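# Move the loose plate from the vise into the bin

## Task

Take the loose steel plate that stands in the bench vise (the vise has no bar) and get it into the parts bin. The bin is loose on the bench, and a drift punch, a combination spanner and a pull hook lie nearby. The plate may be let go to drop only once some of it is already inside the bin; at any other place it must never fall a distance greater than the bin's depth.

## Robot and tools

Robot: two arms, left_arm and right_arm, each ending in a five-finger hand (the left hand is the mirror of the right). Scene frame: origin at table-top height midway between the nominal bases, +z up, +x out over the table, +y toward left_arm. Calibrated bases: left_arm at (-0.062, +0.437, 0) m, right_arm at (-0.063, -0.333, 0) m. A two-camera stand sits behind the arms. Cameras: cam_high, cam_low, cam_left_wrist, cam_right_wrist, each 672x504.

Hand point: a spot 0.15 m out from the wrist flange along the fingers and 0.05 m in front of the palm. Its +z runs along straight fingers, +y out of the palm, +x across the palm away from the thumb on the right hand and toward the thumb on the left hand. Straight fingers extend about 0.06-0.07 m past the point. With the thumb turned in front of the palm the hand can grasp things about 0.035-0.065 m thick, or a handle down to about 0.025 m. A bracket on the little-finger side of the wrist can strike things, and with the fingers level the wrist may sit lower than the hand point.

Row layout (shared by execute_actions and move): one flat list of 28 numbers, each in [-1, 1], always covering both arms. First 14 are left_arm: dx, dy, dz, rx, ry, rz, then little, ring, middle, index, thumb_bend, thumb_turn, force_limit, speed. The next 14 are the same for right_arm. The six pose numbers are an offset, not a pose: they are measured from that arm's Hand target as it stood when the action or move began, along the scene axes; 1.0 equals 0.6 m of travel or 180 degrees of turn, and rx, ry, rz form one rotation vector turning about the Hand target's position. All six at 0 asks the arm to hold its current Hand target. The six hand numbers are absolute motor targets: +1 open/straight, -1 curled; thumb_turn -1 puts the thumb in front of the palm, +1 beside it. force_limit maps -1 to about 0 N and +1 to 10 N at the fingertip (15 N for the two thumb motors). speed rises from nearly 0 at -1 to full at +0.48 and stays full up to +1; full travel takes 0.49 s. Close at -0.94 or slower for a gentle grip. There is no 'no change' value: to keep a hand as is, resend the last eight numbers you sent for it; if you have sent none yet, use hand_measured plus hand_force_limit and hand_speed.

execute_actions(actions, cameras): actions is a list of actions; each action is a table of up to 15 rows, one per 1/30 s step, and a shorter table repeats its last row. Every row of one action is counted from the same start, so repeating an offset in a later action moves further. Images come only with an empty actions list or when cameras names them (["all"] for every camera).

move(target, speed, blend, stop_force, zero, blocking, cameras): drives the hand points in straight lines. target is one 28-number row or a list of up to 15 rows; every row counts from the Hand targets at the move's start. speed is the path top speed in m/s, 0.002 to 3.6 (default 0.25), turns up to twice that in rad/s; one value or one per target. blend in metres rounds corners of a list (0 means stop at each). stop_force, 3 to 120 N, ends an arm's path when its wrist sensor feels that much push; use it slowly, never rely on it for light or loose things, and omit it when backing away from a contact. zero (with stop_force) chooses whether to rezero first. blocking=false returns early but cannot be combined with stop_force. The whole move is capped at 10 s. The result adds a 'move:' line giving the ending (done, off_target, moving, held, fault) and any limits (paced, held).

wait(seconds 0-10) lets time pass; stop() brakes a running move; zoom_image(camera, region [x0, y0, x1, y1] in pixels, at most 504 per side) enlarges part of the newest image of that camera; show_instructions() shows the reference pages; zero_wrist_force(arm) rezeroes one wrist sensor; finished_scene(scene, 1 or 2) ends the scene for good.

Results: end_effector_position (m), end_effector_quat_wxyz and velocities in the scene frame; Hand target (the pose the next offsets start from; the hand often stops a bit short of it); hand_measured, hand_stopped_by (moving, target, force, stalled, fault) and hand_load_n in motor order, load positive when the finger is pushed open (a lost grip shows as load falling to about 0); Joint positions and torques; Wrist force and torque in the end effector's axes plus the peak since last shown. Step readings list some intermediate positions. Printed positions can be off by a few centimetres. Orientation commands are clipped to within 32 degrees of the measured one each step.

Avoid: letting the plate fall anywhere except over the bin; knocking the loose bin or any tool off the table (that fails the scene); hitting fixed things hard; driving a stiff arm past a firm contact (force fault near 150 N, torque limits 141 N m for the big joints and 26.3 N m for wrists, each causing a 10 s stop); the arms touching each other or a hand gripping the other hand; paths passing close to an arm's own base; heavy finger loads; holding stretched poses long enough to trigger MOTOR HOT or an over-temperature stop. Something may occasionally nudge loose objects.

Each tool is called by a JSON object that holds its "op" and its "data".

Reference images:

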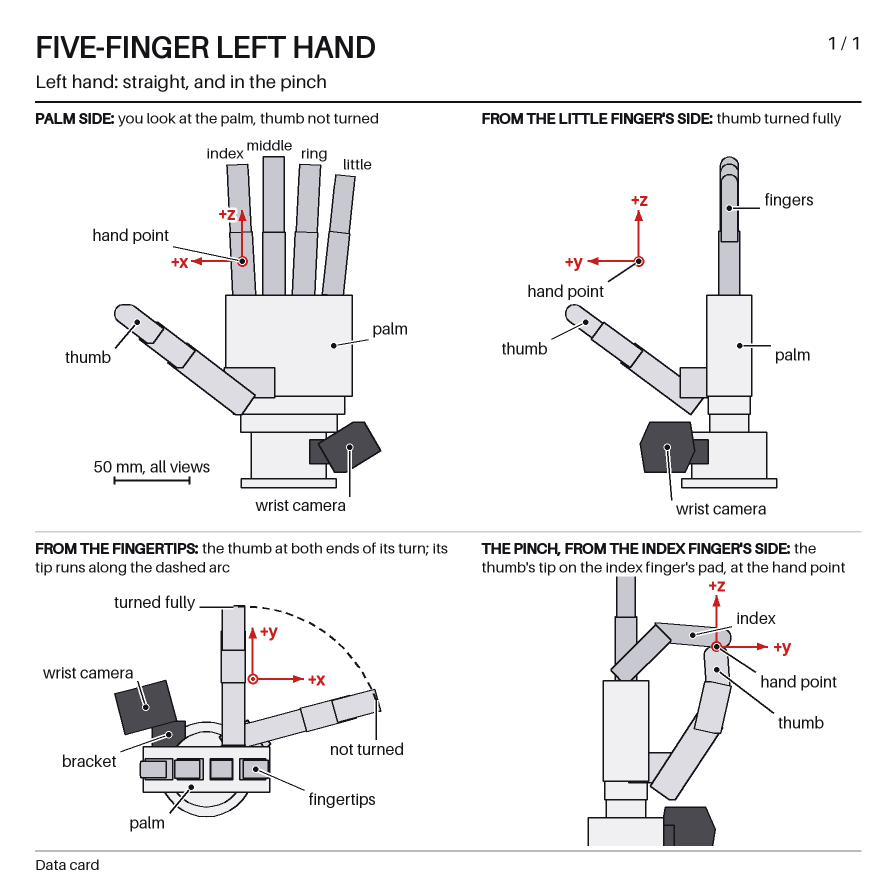

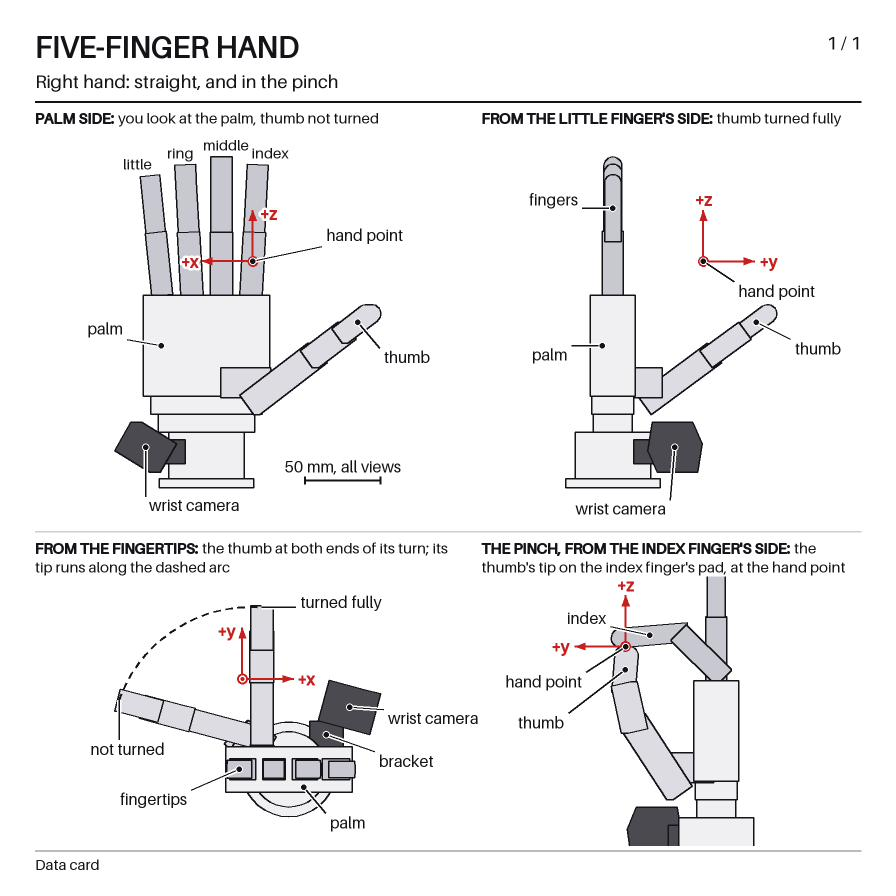

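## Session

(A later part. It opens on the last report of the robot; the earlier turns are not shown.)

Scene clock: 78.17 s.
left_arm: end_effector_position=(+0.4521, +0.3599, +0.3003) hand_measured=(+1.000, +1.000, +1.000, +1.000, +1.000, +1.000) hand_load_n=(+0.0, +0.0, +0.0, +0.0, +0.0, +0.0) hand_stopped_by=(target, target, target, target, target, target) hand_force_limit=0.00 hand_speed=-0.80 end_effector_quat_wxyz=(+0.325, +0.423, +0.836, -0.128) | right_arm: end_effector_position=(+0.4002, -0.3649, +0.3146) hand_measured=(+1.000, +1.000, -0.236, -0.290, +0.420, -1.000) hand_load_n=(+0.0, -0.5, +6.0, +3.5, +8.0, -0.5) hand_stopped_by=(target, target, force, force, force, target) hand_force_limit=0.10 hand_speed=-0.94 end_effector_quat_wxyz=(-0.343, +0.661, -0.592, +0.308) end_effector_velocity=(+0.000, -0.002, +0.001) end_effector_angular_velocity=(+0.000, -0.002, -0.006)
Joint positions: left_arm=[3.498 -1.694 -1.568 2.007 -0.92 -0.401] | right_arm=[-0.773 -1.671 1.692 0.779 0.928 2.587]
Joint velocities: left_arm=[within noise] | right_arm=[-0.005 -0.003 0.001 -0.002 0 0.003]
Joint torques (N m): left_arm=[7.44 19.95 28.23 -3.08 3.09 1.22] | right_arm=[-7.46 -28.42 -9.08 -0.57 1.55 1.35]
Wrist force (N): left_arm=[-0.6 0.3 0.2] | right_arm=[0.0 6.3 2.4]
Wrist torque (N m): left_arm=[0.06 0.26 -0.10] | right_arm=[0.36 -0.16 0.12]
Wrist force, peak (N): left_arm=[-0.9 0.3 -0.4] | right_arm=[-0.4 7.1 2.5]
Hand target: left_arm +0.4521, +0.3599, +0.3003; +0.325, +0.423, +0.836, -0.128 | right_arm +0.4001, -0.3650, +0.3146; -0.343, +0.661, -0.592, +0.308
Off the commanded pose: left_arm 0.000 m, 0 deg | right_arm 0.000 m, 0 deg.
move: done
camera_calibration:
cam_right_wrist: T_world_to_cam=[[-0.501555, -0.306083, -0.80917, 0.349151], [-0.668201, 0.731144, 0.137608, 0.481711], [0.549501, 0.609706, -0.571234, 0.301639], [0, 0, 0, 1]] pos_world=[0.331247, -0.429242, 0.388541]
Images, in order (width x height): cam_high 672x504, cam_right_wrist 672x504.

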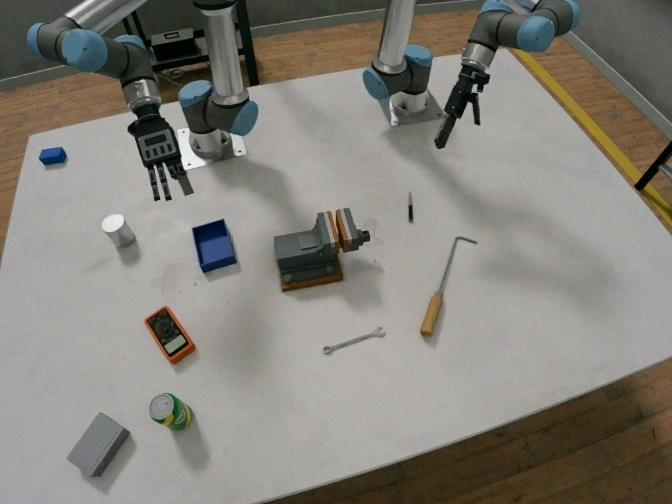

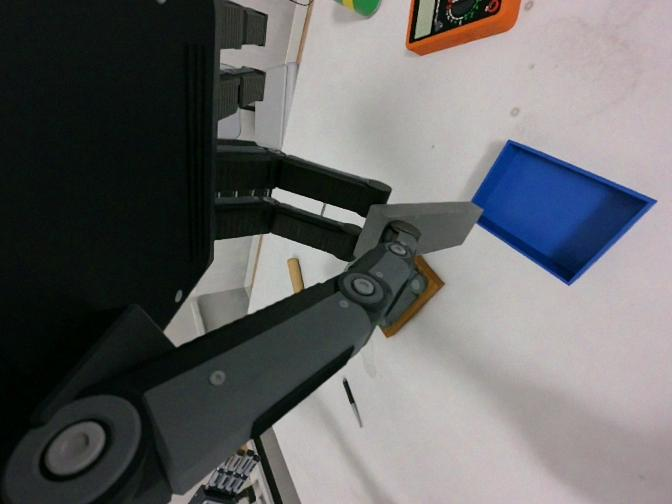

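{"op": "move", "data": {"target": [[0,0,0,0,0,0,1,1,1,1,1,1,0,-0.8,-0.0248,0.0167,-0.15,0,0,-0.009,1,1,-0.45,-0.45,-0.1,-1,0.1,-0.94]], "speed": 0.15, "cameras": ["cam_right_wrist","cam_high"]}}

Scene clock: 87.23 s.
left_arm: end_effector_position=(+0.4521, +0.3599, +0.3003) hand_measured=(+1.000, +1.000, +1.000, +1.000, +1.000, +1.000) hand_load_n=(+0.0, +0.0, +0.0, +0.0, +0.0, +0.0) hand_stopped_by=(target, target, target, target, target, target) hand_force_limit=0.00 hand_speed=-0.80 end_effector_quat_wxyz=(+0.325, +0.423, +0.836, -0.128) | right_arm: end_effector_position=(+0.3852, -0.3550, +0.2247) hand_measured=(+1.000, +1.000, -0.236, -0.290, +0.420, -1.000) hand_load_n=(+0.0, +0.0, +6.0, +3.5, +8.0, -1.0) hand_stopped_by=(target, target, force, force, force, target) hand_force_limit=0.10 hand_speed=-0.94 end_effector_quat_wxyz=(-0.339, +0.652, -0.601, +0.313)
Joint positions: left_arm=[3.498 -1.694 -1.568 2.007 -0.92 -0.401] | right_arm=[-0.771 -1.696 1.943 0.538 0.95 2.614]
Joint torques (N m): left_arm=[7.47 19.61 28.27 -3.01 2.98 0.83] | right_arm=[6.36 -26.35 -7.01 -1.03 1.79 1.32]
Wrist force (N): left_arm=[-0.4 0.4 -0.1] | right_arm=[-0.1 6.9 2.5]
Wrist torque (N m): left_arm=[0.08 0.22 -0.09] | right_arm=[0.49 -0.15 0.12]
Wrist force, peak (N): left_arm=[-0.9 0.0 0.4] | right_arm=[-0.3 7.9 2.8]
Hand target: left_arm +0.4521, +0.3599, +0.3003; +0.325, +0.423, +0.836, -0.128 | right_arm +0.3852, -0.3550, +0.2246; -0.339, +0.652, -0.601, +0.313
Off the commanded pose: left_arm 0.000 m, 0 deg | right_arm 0.000 m, 0 deg.
move: done
camera_calibration:
cam_right_wrist: T_world_to_cam=[[-0.510169, -0.291548, -0.809152, 0.28043], [-0.646937, 0.750016, 0.137652, 0.475328], [0.566744, 0.593697, -0.571249, 0.240107], [0, 0, 0, 1]] pos_world=[0.314495, -0.417295, 0.298641]
Images, in order (width x height): cam_high 672x504, cam_right_wrist 672x504.

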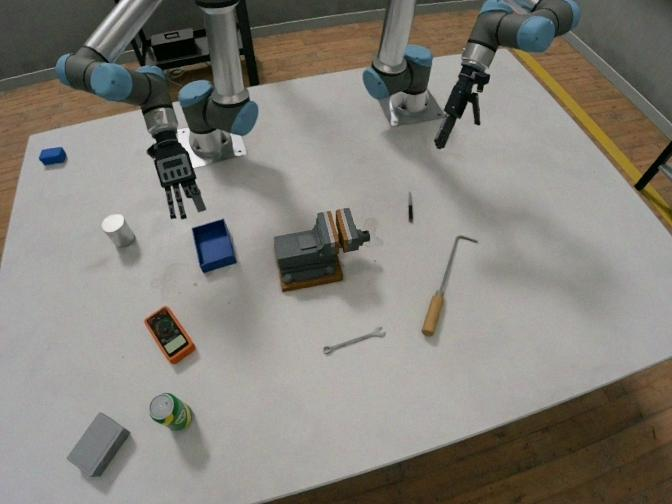

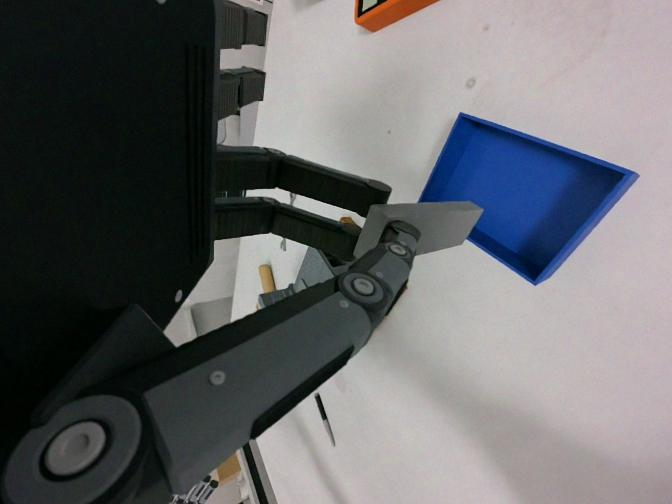

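{"op": "move", "data": {"target": [[0,0,0,0,0,0,1,1,1,1,1,1,0,-0.8,0.0063,0,0,-0.0067,0.0831,0,1,1,-0.45,-0.45,-0.1,-1,0.1,-0.94],[0,0,0,0,0,0,1,1,1,1,1,1,0,-0.8,0.0063,0,-0.1577,-0.0067,0.0831,0,1,1,-0.45,-0.45,-0.1,-1,0.1,-0.94]], "speed": [0.25,0.1], "blend": [0.01,0], "cameras": ["cam_right_wrist","cam_high"]}}

Scene clock: 95.40 s.
left_arm: end_effector_position=(+0.4521, +0.3599, +0.3003) hand_measured=(+1.000, +1.000, +1.000, +1.000, +1.000, +1.000) hand_load_n=(+0.0, +0.0, +0.0, +0.0, +0.0, +0.0) hand_stopped_by=(target, target, target, target, target, target) hand_force_limit=0.00 hand_speed=-0.80 end_effector_quat_wxyz=(+0.325, +0.423, +0.836, -0.128) | right_arm: end_effector_position=(+0.3890, -0.3550, +0.1301) hand_measured=(+1.000, +1.000, -0.236, -0.290, +0.420, -1.000) hand_load_n=(+0.0, +0.0, +5.5, +3.5, +8.0, -0.5) hand_stopped_by=(target, target, force, force, force, target) hand_force_limit=0.10 hand_speed=-0.94 end_effector_quat_wxyz=(-0.251, +0.691, -0.637, +0.232)
Joint positions: left_arm=[3.498 -1.694 -1.568 2.007 -0.92 -0.401] | right_arm=[-0.635 -1.456 1.901 0.54 1.17 2.608]
Joint torques (N m): left_arm=[7.84 19.57 29.54 -2.95 3.05 0.91] | right_arm=[6.38 -16.24 -7.11 -0.44 1.82 1.27]
Wrist force (N): left_arm=[-0.5 0.2 -0.2] | right_arm=[-0.2 5.8 3.2]
Wrist torque (N m): left_arm=[0.06 0.23 -0.08] | right_arm=[0.37 -0.14 0.06]
Wrist force, peak (N): left_arm=[-0.9 0.2 0.0] | right_arm=[0.1 7.3 2.7]
Hand target: left_arm +0.4521, +0.3599, +0.3003; +0.325, +0.423, +0.836, -0.128 | right_arm +0.3890, -0.3550, +0.1300; -0.251, +0.691, -0.637, +0.232
Off the commanded pose: left_arm 0.000 m, 0 deg | right_arm 0.000 m, 0 deg.
move: done
camera_calibration:
cam_right_wrist: T_world_to_cam=[[-0.700857, -0.306931, -0.643888, 0.253019], [-0.591549, 0.75451, 0.284225, 0.451817], [0.398583, 0.580093, -0.710369, 0.262653], [0, 0, 0, 1]] pos_world=[0.339913, -0.415605, 0.221079]
Images, in order (width x height): cam_high 672x504, cam_right_wrist 672x504.

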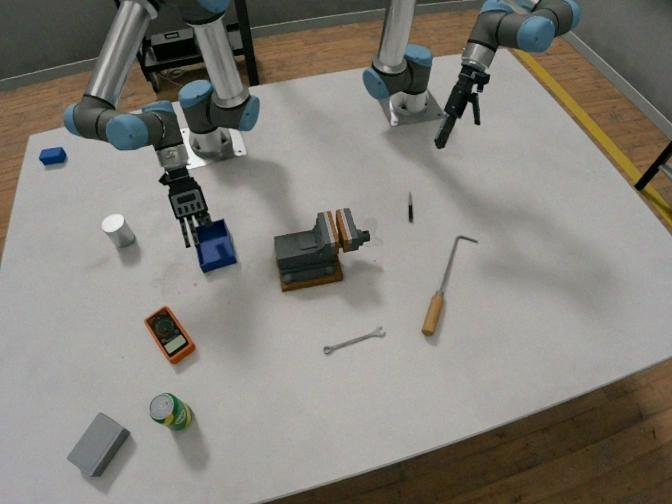

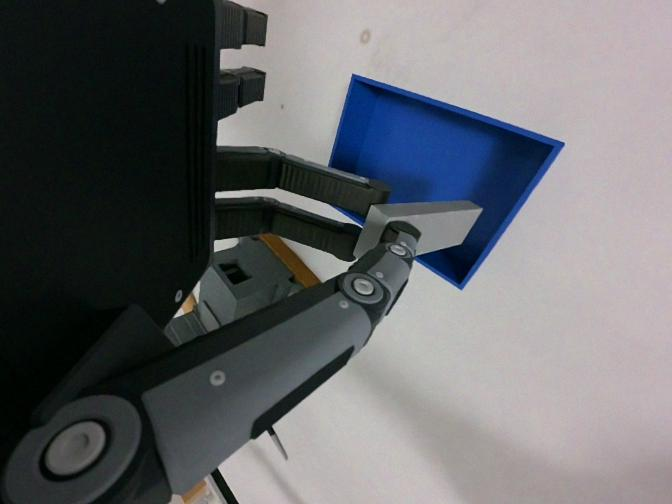

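{"op": "move", "data": {"target": [[0,0,0,0,0,0,1,1,1,1,1,1,0,-0.8,0,0,-0.06,0,0,0,1,1,-0.45,-0.45,-0.1,-1,0.1,-0.94],[0,0,0,0,0,0,1,1,1,1,1,1,0,-0.8,0,0,-0.097,0,0,0,1,1,-0.45,-0.45,-0.1,-1,0.1,-0.94]], "speed": [0.04,0.015], "stop_force": 4, "cameras": ["cam_right_wrist","cam_high"]}}

Scene clock: 101.73 s.
left_arm: end_effector_position=(+0.4521, +0.3599, +0.3003) hand_measured=(+1.000, +1.000, +1.000, +1.000, +1.000, +1.000) hand_load_n=(+0.0, +0.0, +0.0, +0.0, +0.0, +0.0) hand_stopped_by=(target, target, target, target, target, target) hand_force_limit=0.00 hand_speed=-0.80 end_effector_quat_wxyz=(+0.325, +0.423, +0.836, -0.128) | right_arm: end_effector_position=(+0.3890, -0.3550, +0.0820) hand_measured=(+1.000, +1.000, -0.236, -0.290, +0.420, -1.000) hand_load_n=(+0.0, +0.0, +6.0, +3.0, +8.0, -0.5) hand_stopped_by=(target, target, force, force, force, target) hand_force_limit=0.10 hand_speed=-0.94 end_effector_quat_wxyz=(-0.250, +0.691, -0.637, +0.232)
Joint positions: left_arm=[3.498 -1.694 -1.568 2.007 -0.92 -0.401] | right_arm=[-0.635 -1.397 1.972 0.41 1.17 2.608]
Joint torques (N m): left_arm=[7.21 20.32 28.82 -3.13 2.88 0.84] | right_arm=[1.06 -35.31 -27.19 2.67 0.26 0.98]
Wrist force (N): left_arm=[-0.4 0.1 0.3] | right_arm=[0.2 5.2 3.0]
Wrist torque (N m): left_arm=[0.02 0.23 -0.08] | right_arm=[0.32 -0.20 0.08]
Wrist force, peak (N): left_arm=[-0.9 0.2 -0.1] | right_arm=[-0.1 6.3 3.5]
Hand target: left_arm +0.4521, +0.3599, +0.3003; +0.325, +0.423, +0.836, -0.128 | right_arm +0.3890, -0.3550, +0.0820; -0.250, +0.691, -0.637, +0.232 (not the last commanded pose)
Off the commanded pose: left_arm 0.000 m, 0 deg | right_arm 0.010 m, 0 deg.
move: contact (right_arm); path passed 1 of 2 targets
camera_calibration:
cam_right_wrist: T_world_to_cam=[[-0.700917, -0.306854, -0.64386, 0.22216], [-0.591478, 0.754542, 0.28429, 0.465438], [0.398584, 0.580092, -0.710369, 0.228555], [0, 0, 0, 1]] pos_world=[0.339914, -0.415605, 0.173079]
Images, in order (width x height): cam_high 672x504, cam_right_wrist 672x504.

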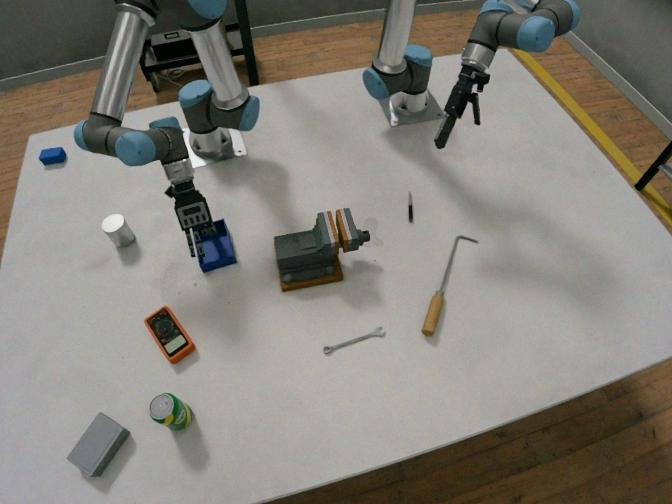

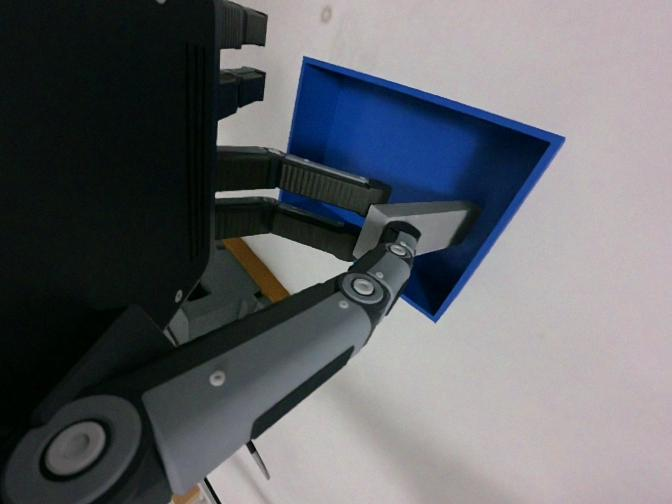

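The plate's bottom is on the bin floor near its near wall. Releasing the fingers slowly so it tips along the bin.

{"op": "execute_actions", "data": {"actions": [[[0,0,0,0,0,0,1,1,1,1,1,1,0,-0.8,0,0,0,0,0,0,1,1,0.3,0.3,-0.1,-1,0.1,-0.88]]]}}

{"op": "wait", "data": {"seconds": 3, "cameras": ["cam_right_wrist"]}}

Scene clock: 104.97 s.
left_arm: end_effector_position=(+0.4521, +0.3599, +0.3003) hand_measured=(+1.000, +1.000, +1.000, +1.000, +1.000, +1.000) hand_load_n=(+0.0, +0.0, +0.0, +0.0, +0.0, +0.0) hand_stopped_by=(target, target, target, target, target, target) hand_force_limit=0.00 hand_speed=-0.80 end_effector_quat_wxyz=(+0.325, +0.423, +0.836, -0.128) | right_arm: end_effector_position=(+0.3890, -0.3550, +0.0820) hand_measured=(+1.000, +1.000, +0.300, +0.300, +0.418, -1.000) hand_load_n=(+0.0, +0.0, +0.0, +0.0, +0.0, +0.0) hand_stopped_by=(target, target, target, target, force, target) hand_force_limit=0.10 hand_speed=-0.88 end_effector_quat_wxyz=(-0.250, +0.691, -0.637, +0.232)
Joint positions: left_arm=[3.498 -1.694 -1.568 2.007 -0.92 -0.401] | right_arm=[-0.635 -1.397 1.972 0.41 1.17 2.608]
Joint torques (N m): left_arm=[6.76 20.1 28.83 -3.02 2.74 0.6] | right_arm=[0.8 -31.72 -23.48 1.75 0.31 0.56]
Wrist force (N): left_arm=[-0.3 -0.1 -0.1] | right_arm=[-0.3 4.9 2.2]
Wrist torque (N m): left_arm=[0.01 0.20 -0.06] | right_arm=[0.32 -0.13 0.05]
Wrist force, peak (N): left_arm=[-1.0 0.1 -0.1] | right_arm=[0.1 6.0 3.4]
Hand target: left_arm +0.4521, +0.3599, +0.3003; +0.325, +0.423, +0.836, -0.128 | right_arm +0.3890, -0.3550, +0.0820; -0.250, +0.691, -0.637, +0.232
Off the commanded pose: left_arm 0.000 m, 0 deg | right_arm 0.000 m, 0 deg.
Step readings (end_effector_position of left_arm | right_arm):
0: (+0.4521, +0.3599, +0.3003) | (+0.3890, -0.3550, +0.0820)
1: (+0.4521, +0.3599, +0.3003) | (+0.3890, -0.3550, +0.0820)
2: (+0.4521, +0.3599, +0.3003) | (+0.3890, -0.3550, +0.0820)
4: (+0.4521, +0.3599, +0.3003) | (+0.3890, -0.3550, +0.0820)
8: (+0.4521, +0.3599, +0.3003) | (+0.3890, -0.3550, +0.0820)
15: (+0.4521, +0.3599, +0.3003) | (+0.3890, -0.3550, +0.0820)

Scene clock: 107.97 s.
left_arm: end_effector_position=(+0.4521, +0.3599, +0.3003) hand_measured=(+1.000, +1.000, +1.000, +1.000, +1.000, +1.000) hand_load_n=(+0.0, +0.0, +0.0, +0.0, +0.0, +0.0) hand_stopped_by=(target, target, target, target, target, target) hand_force_limit=0.00 hand_speed=-0.80 end_effector_quat_wxyz=(+0.325, +0.423, +0.836, -0.128) | right_arm: end_effector_position=(+0.3890, -0.3550, +0.0820) hand_measured=(+1.000, +1.000, +0.300, +0.300, +0.418, -1.000) hand_load_n=(+0.0, -0.5, +0.0, +0.0, +0.0, +0.0) hand_stopped_by=(target, target, target, target, force, target) hand_force_limit=0.10 hand_speed=-0.88 end_effector_quat_wxyz=(-0.250, +0.691, -0.637, +0.232)
Joint positions: left_arm=[3.498 -1.694 -1.568 2.007 -0.92 -0.401] | right_arm=[-0.635 -1.397 1.972 0.41 1.17 2.608]
Joint torques (N m): left_arm=[7.09 21.71 28.53 -3 2.85 0.78] | right_arm=[0.39 -25.79 -17.36 0.44 0.4 0.13]
Wrist force (N): left_arm=[-0.3 0.1 0.0] | right_arm=[0.1 4.8 2.3]
Wrist torque (N m): left_arm=[0.04 0.21 -0.07] | right_arm=[0.31 -0.17 0.07]
Wrist force, peak (N): left_arm=[-0.6 0.5 -0.1] | right_arm=[-0.2 5.2 2.3]
Hand target: left_arm +0.4521, +0.3599, +0.3003; +0.325, +0.423, +0.836, -0.128 | right_arm +0.3890, -0.3550, +0.0820; -0.250, +0.691, -0.637, +0.232
Off the commanded pose: left_arm 0.000 m, 0 deg | right_arm 0.000 m, 0 deg.
wait: 3.00 s; at rest by 0.17 s
camera_calibration:
cam_right_wrist: T_world_to_cam=[[-0.700876, -0.306907, -0.643879, 0.222127], [-0.591527, 0.75452, 0.284245, 0.465453], [0.398583, 0.580093, -0.710369, 0.228555], [0, 0, 0, 1]] pos_world=[0.339914, -0.415605, 0.173079]
Images, in order (width x height): cam_right_wrist 672x504.

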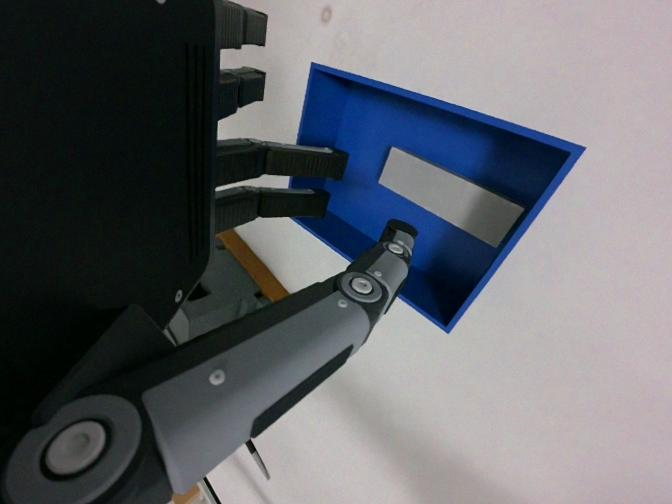

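The plate lies flat in the bin. Raising the hand clear.

{"op": "move", "data": {"target": [0,0,0,0,0,0,1,1,1,1,1,1,0,-0.8,0,0,0.25,0,0,0,1,1,0.3,0.3,-0.1,-1,0.1,-0.88], "speed": 0.12, "cameras": ["cam_right_wrist", "cam_high"]}}

Scene clock: 110.93 s.
left_arm: end_effector_position=(+0.4521, +0.3599, +0.3003) hand_measured=(+1.000, +1.000, +1.000, +1.000, +1.000, +1.000) hand_load_n=(+0.0, +0.0, +0.0, +0.0, +0.0, +0.0) hand_stopped_by=(target, target, target, target, target, target) hand_force_limit=0.00 hand_speed=-0.80 end_effector_quat_wxyz=(+0.325, +0.423, +0.836, -0.128) | right_arm: end_effector_position=(+0.3890, -0.3550, +0.2319) hand_measured=(+1.000, +1.000, +0.300, +0.300, +0.418, -1.000) hand_load_n=(+0.0, +0.0, +0.0, +0.0, +0.0, +0.0) hand_stopped_by=(target, target, target, target, force, target) hand_force_limit=0.10 hand_speed=-0.88 end_effector_quat_wxyz=(-0.251, +0.691, -0.637, +0.232) end_effector_velocity=(+0.000, +0.000, +0.001) end_effector_angular_velocity=(+0.002, +0.001, -0.001)
Joint positions: left_arm=[3.498 -1.694 -1.568 2.007 -0.92 -0.401] | right_arm=[-0.635 -1.531 1.71 0.806 1.17 2.608]
Joint velocities: left_arm=[within noise] | right_arm=[-0.001 -0.001 -0.002 0.005 0 0.001]
Joint torques (N m): left_arm=[5.85 21.15 28.42 -3 2.7 0.68] | right_arm=[-9.79 -32.47 -30.93 3.04 -3.36 -1.63]
Wrist force (N): left_arm=[-0.4 0.0 0.0] | right_arm=[0.1 4.7 2.0]
Wrist torque (N m): left_arm=[0.04 0.22 -0.08] | right_arm=[0.28 -0.18 0.19]
Wrist force, peak (N): left_arm=[-0.8 0.2 0.0] | right_arm=[0.2 5.5 2.5]
Hand target: left_arm +0.4521, +0.3599, +0.3003; +0.325, +0.423, +0.836, -0.128 | right_arm +0.3890, -0.3550, +0.2320; -0.250, +0.691, -0.637, +0.232
Off the commanded pose: left_arm 0.000 m, 0 deg | right_arm 0.000 m, 0 deg.
move: done
camera_calibration:
cam_right_wrist: T_world_to_cam=[[-0.700876, -0.306907, -0.643879, 0.318645], [-0.591527, 0.75452, 0.284245, 0.422845], [0.398583, 0.580093, -0.710369, 0.335039], [0, 0, 0, 1]] pos_world=[0.339914, -0.415605, 0.322979]
Images, in order (width x height): cam_high 672x504, cam_right_wrist 672x504.

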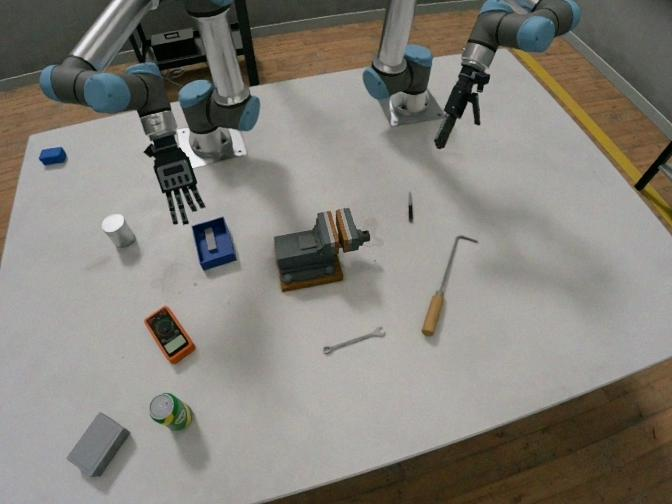

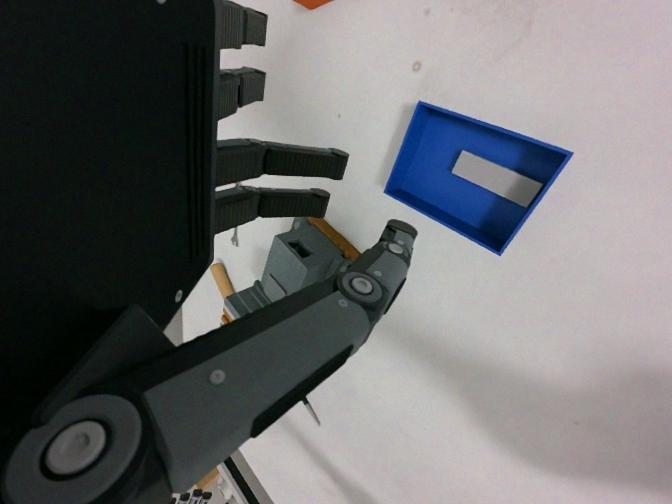

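{"op": "finished_scene", "data": {"scene": 2}}

The scene is finished: the task was done.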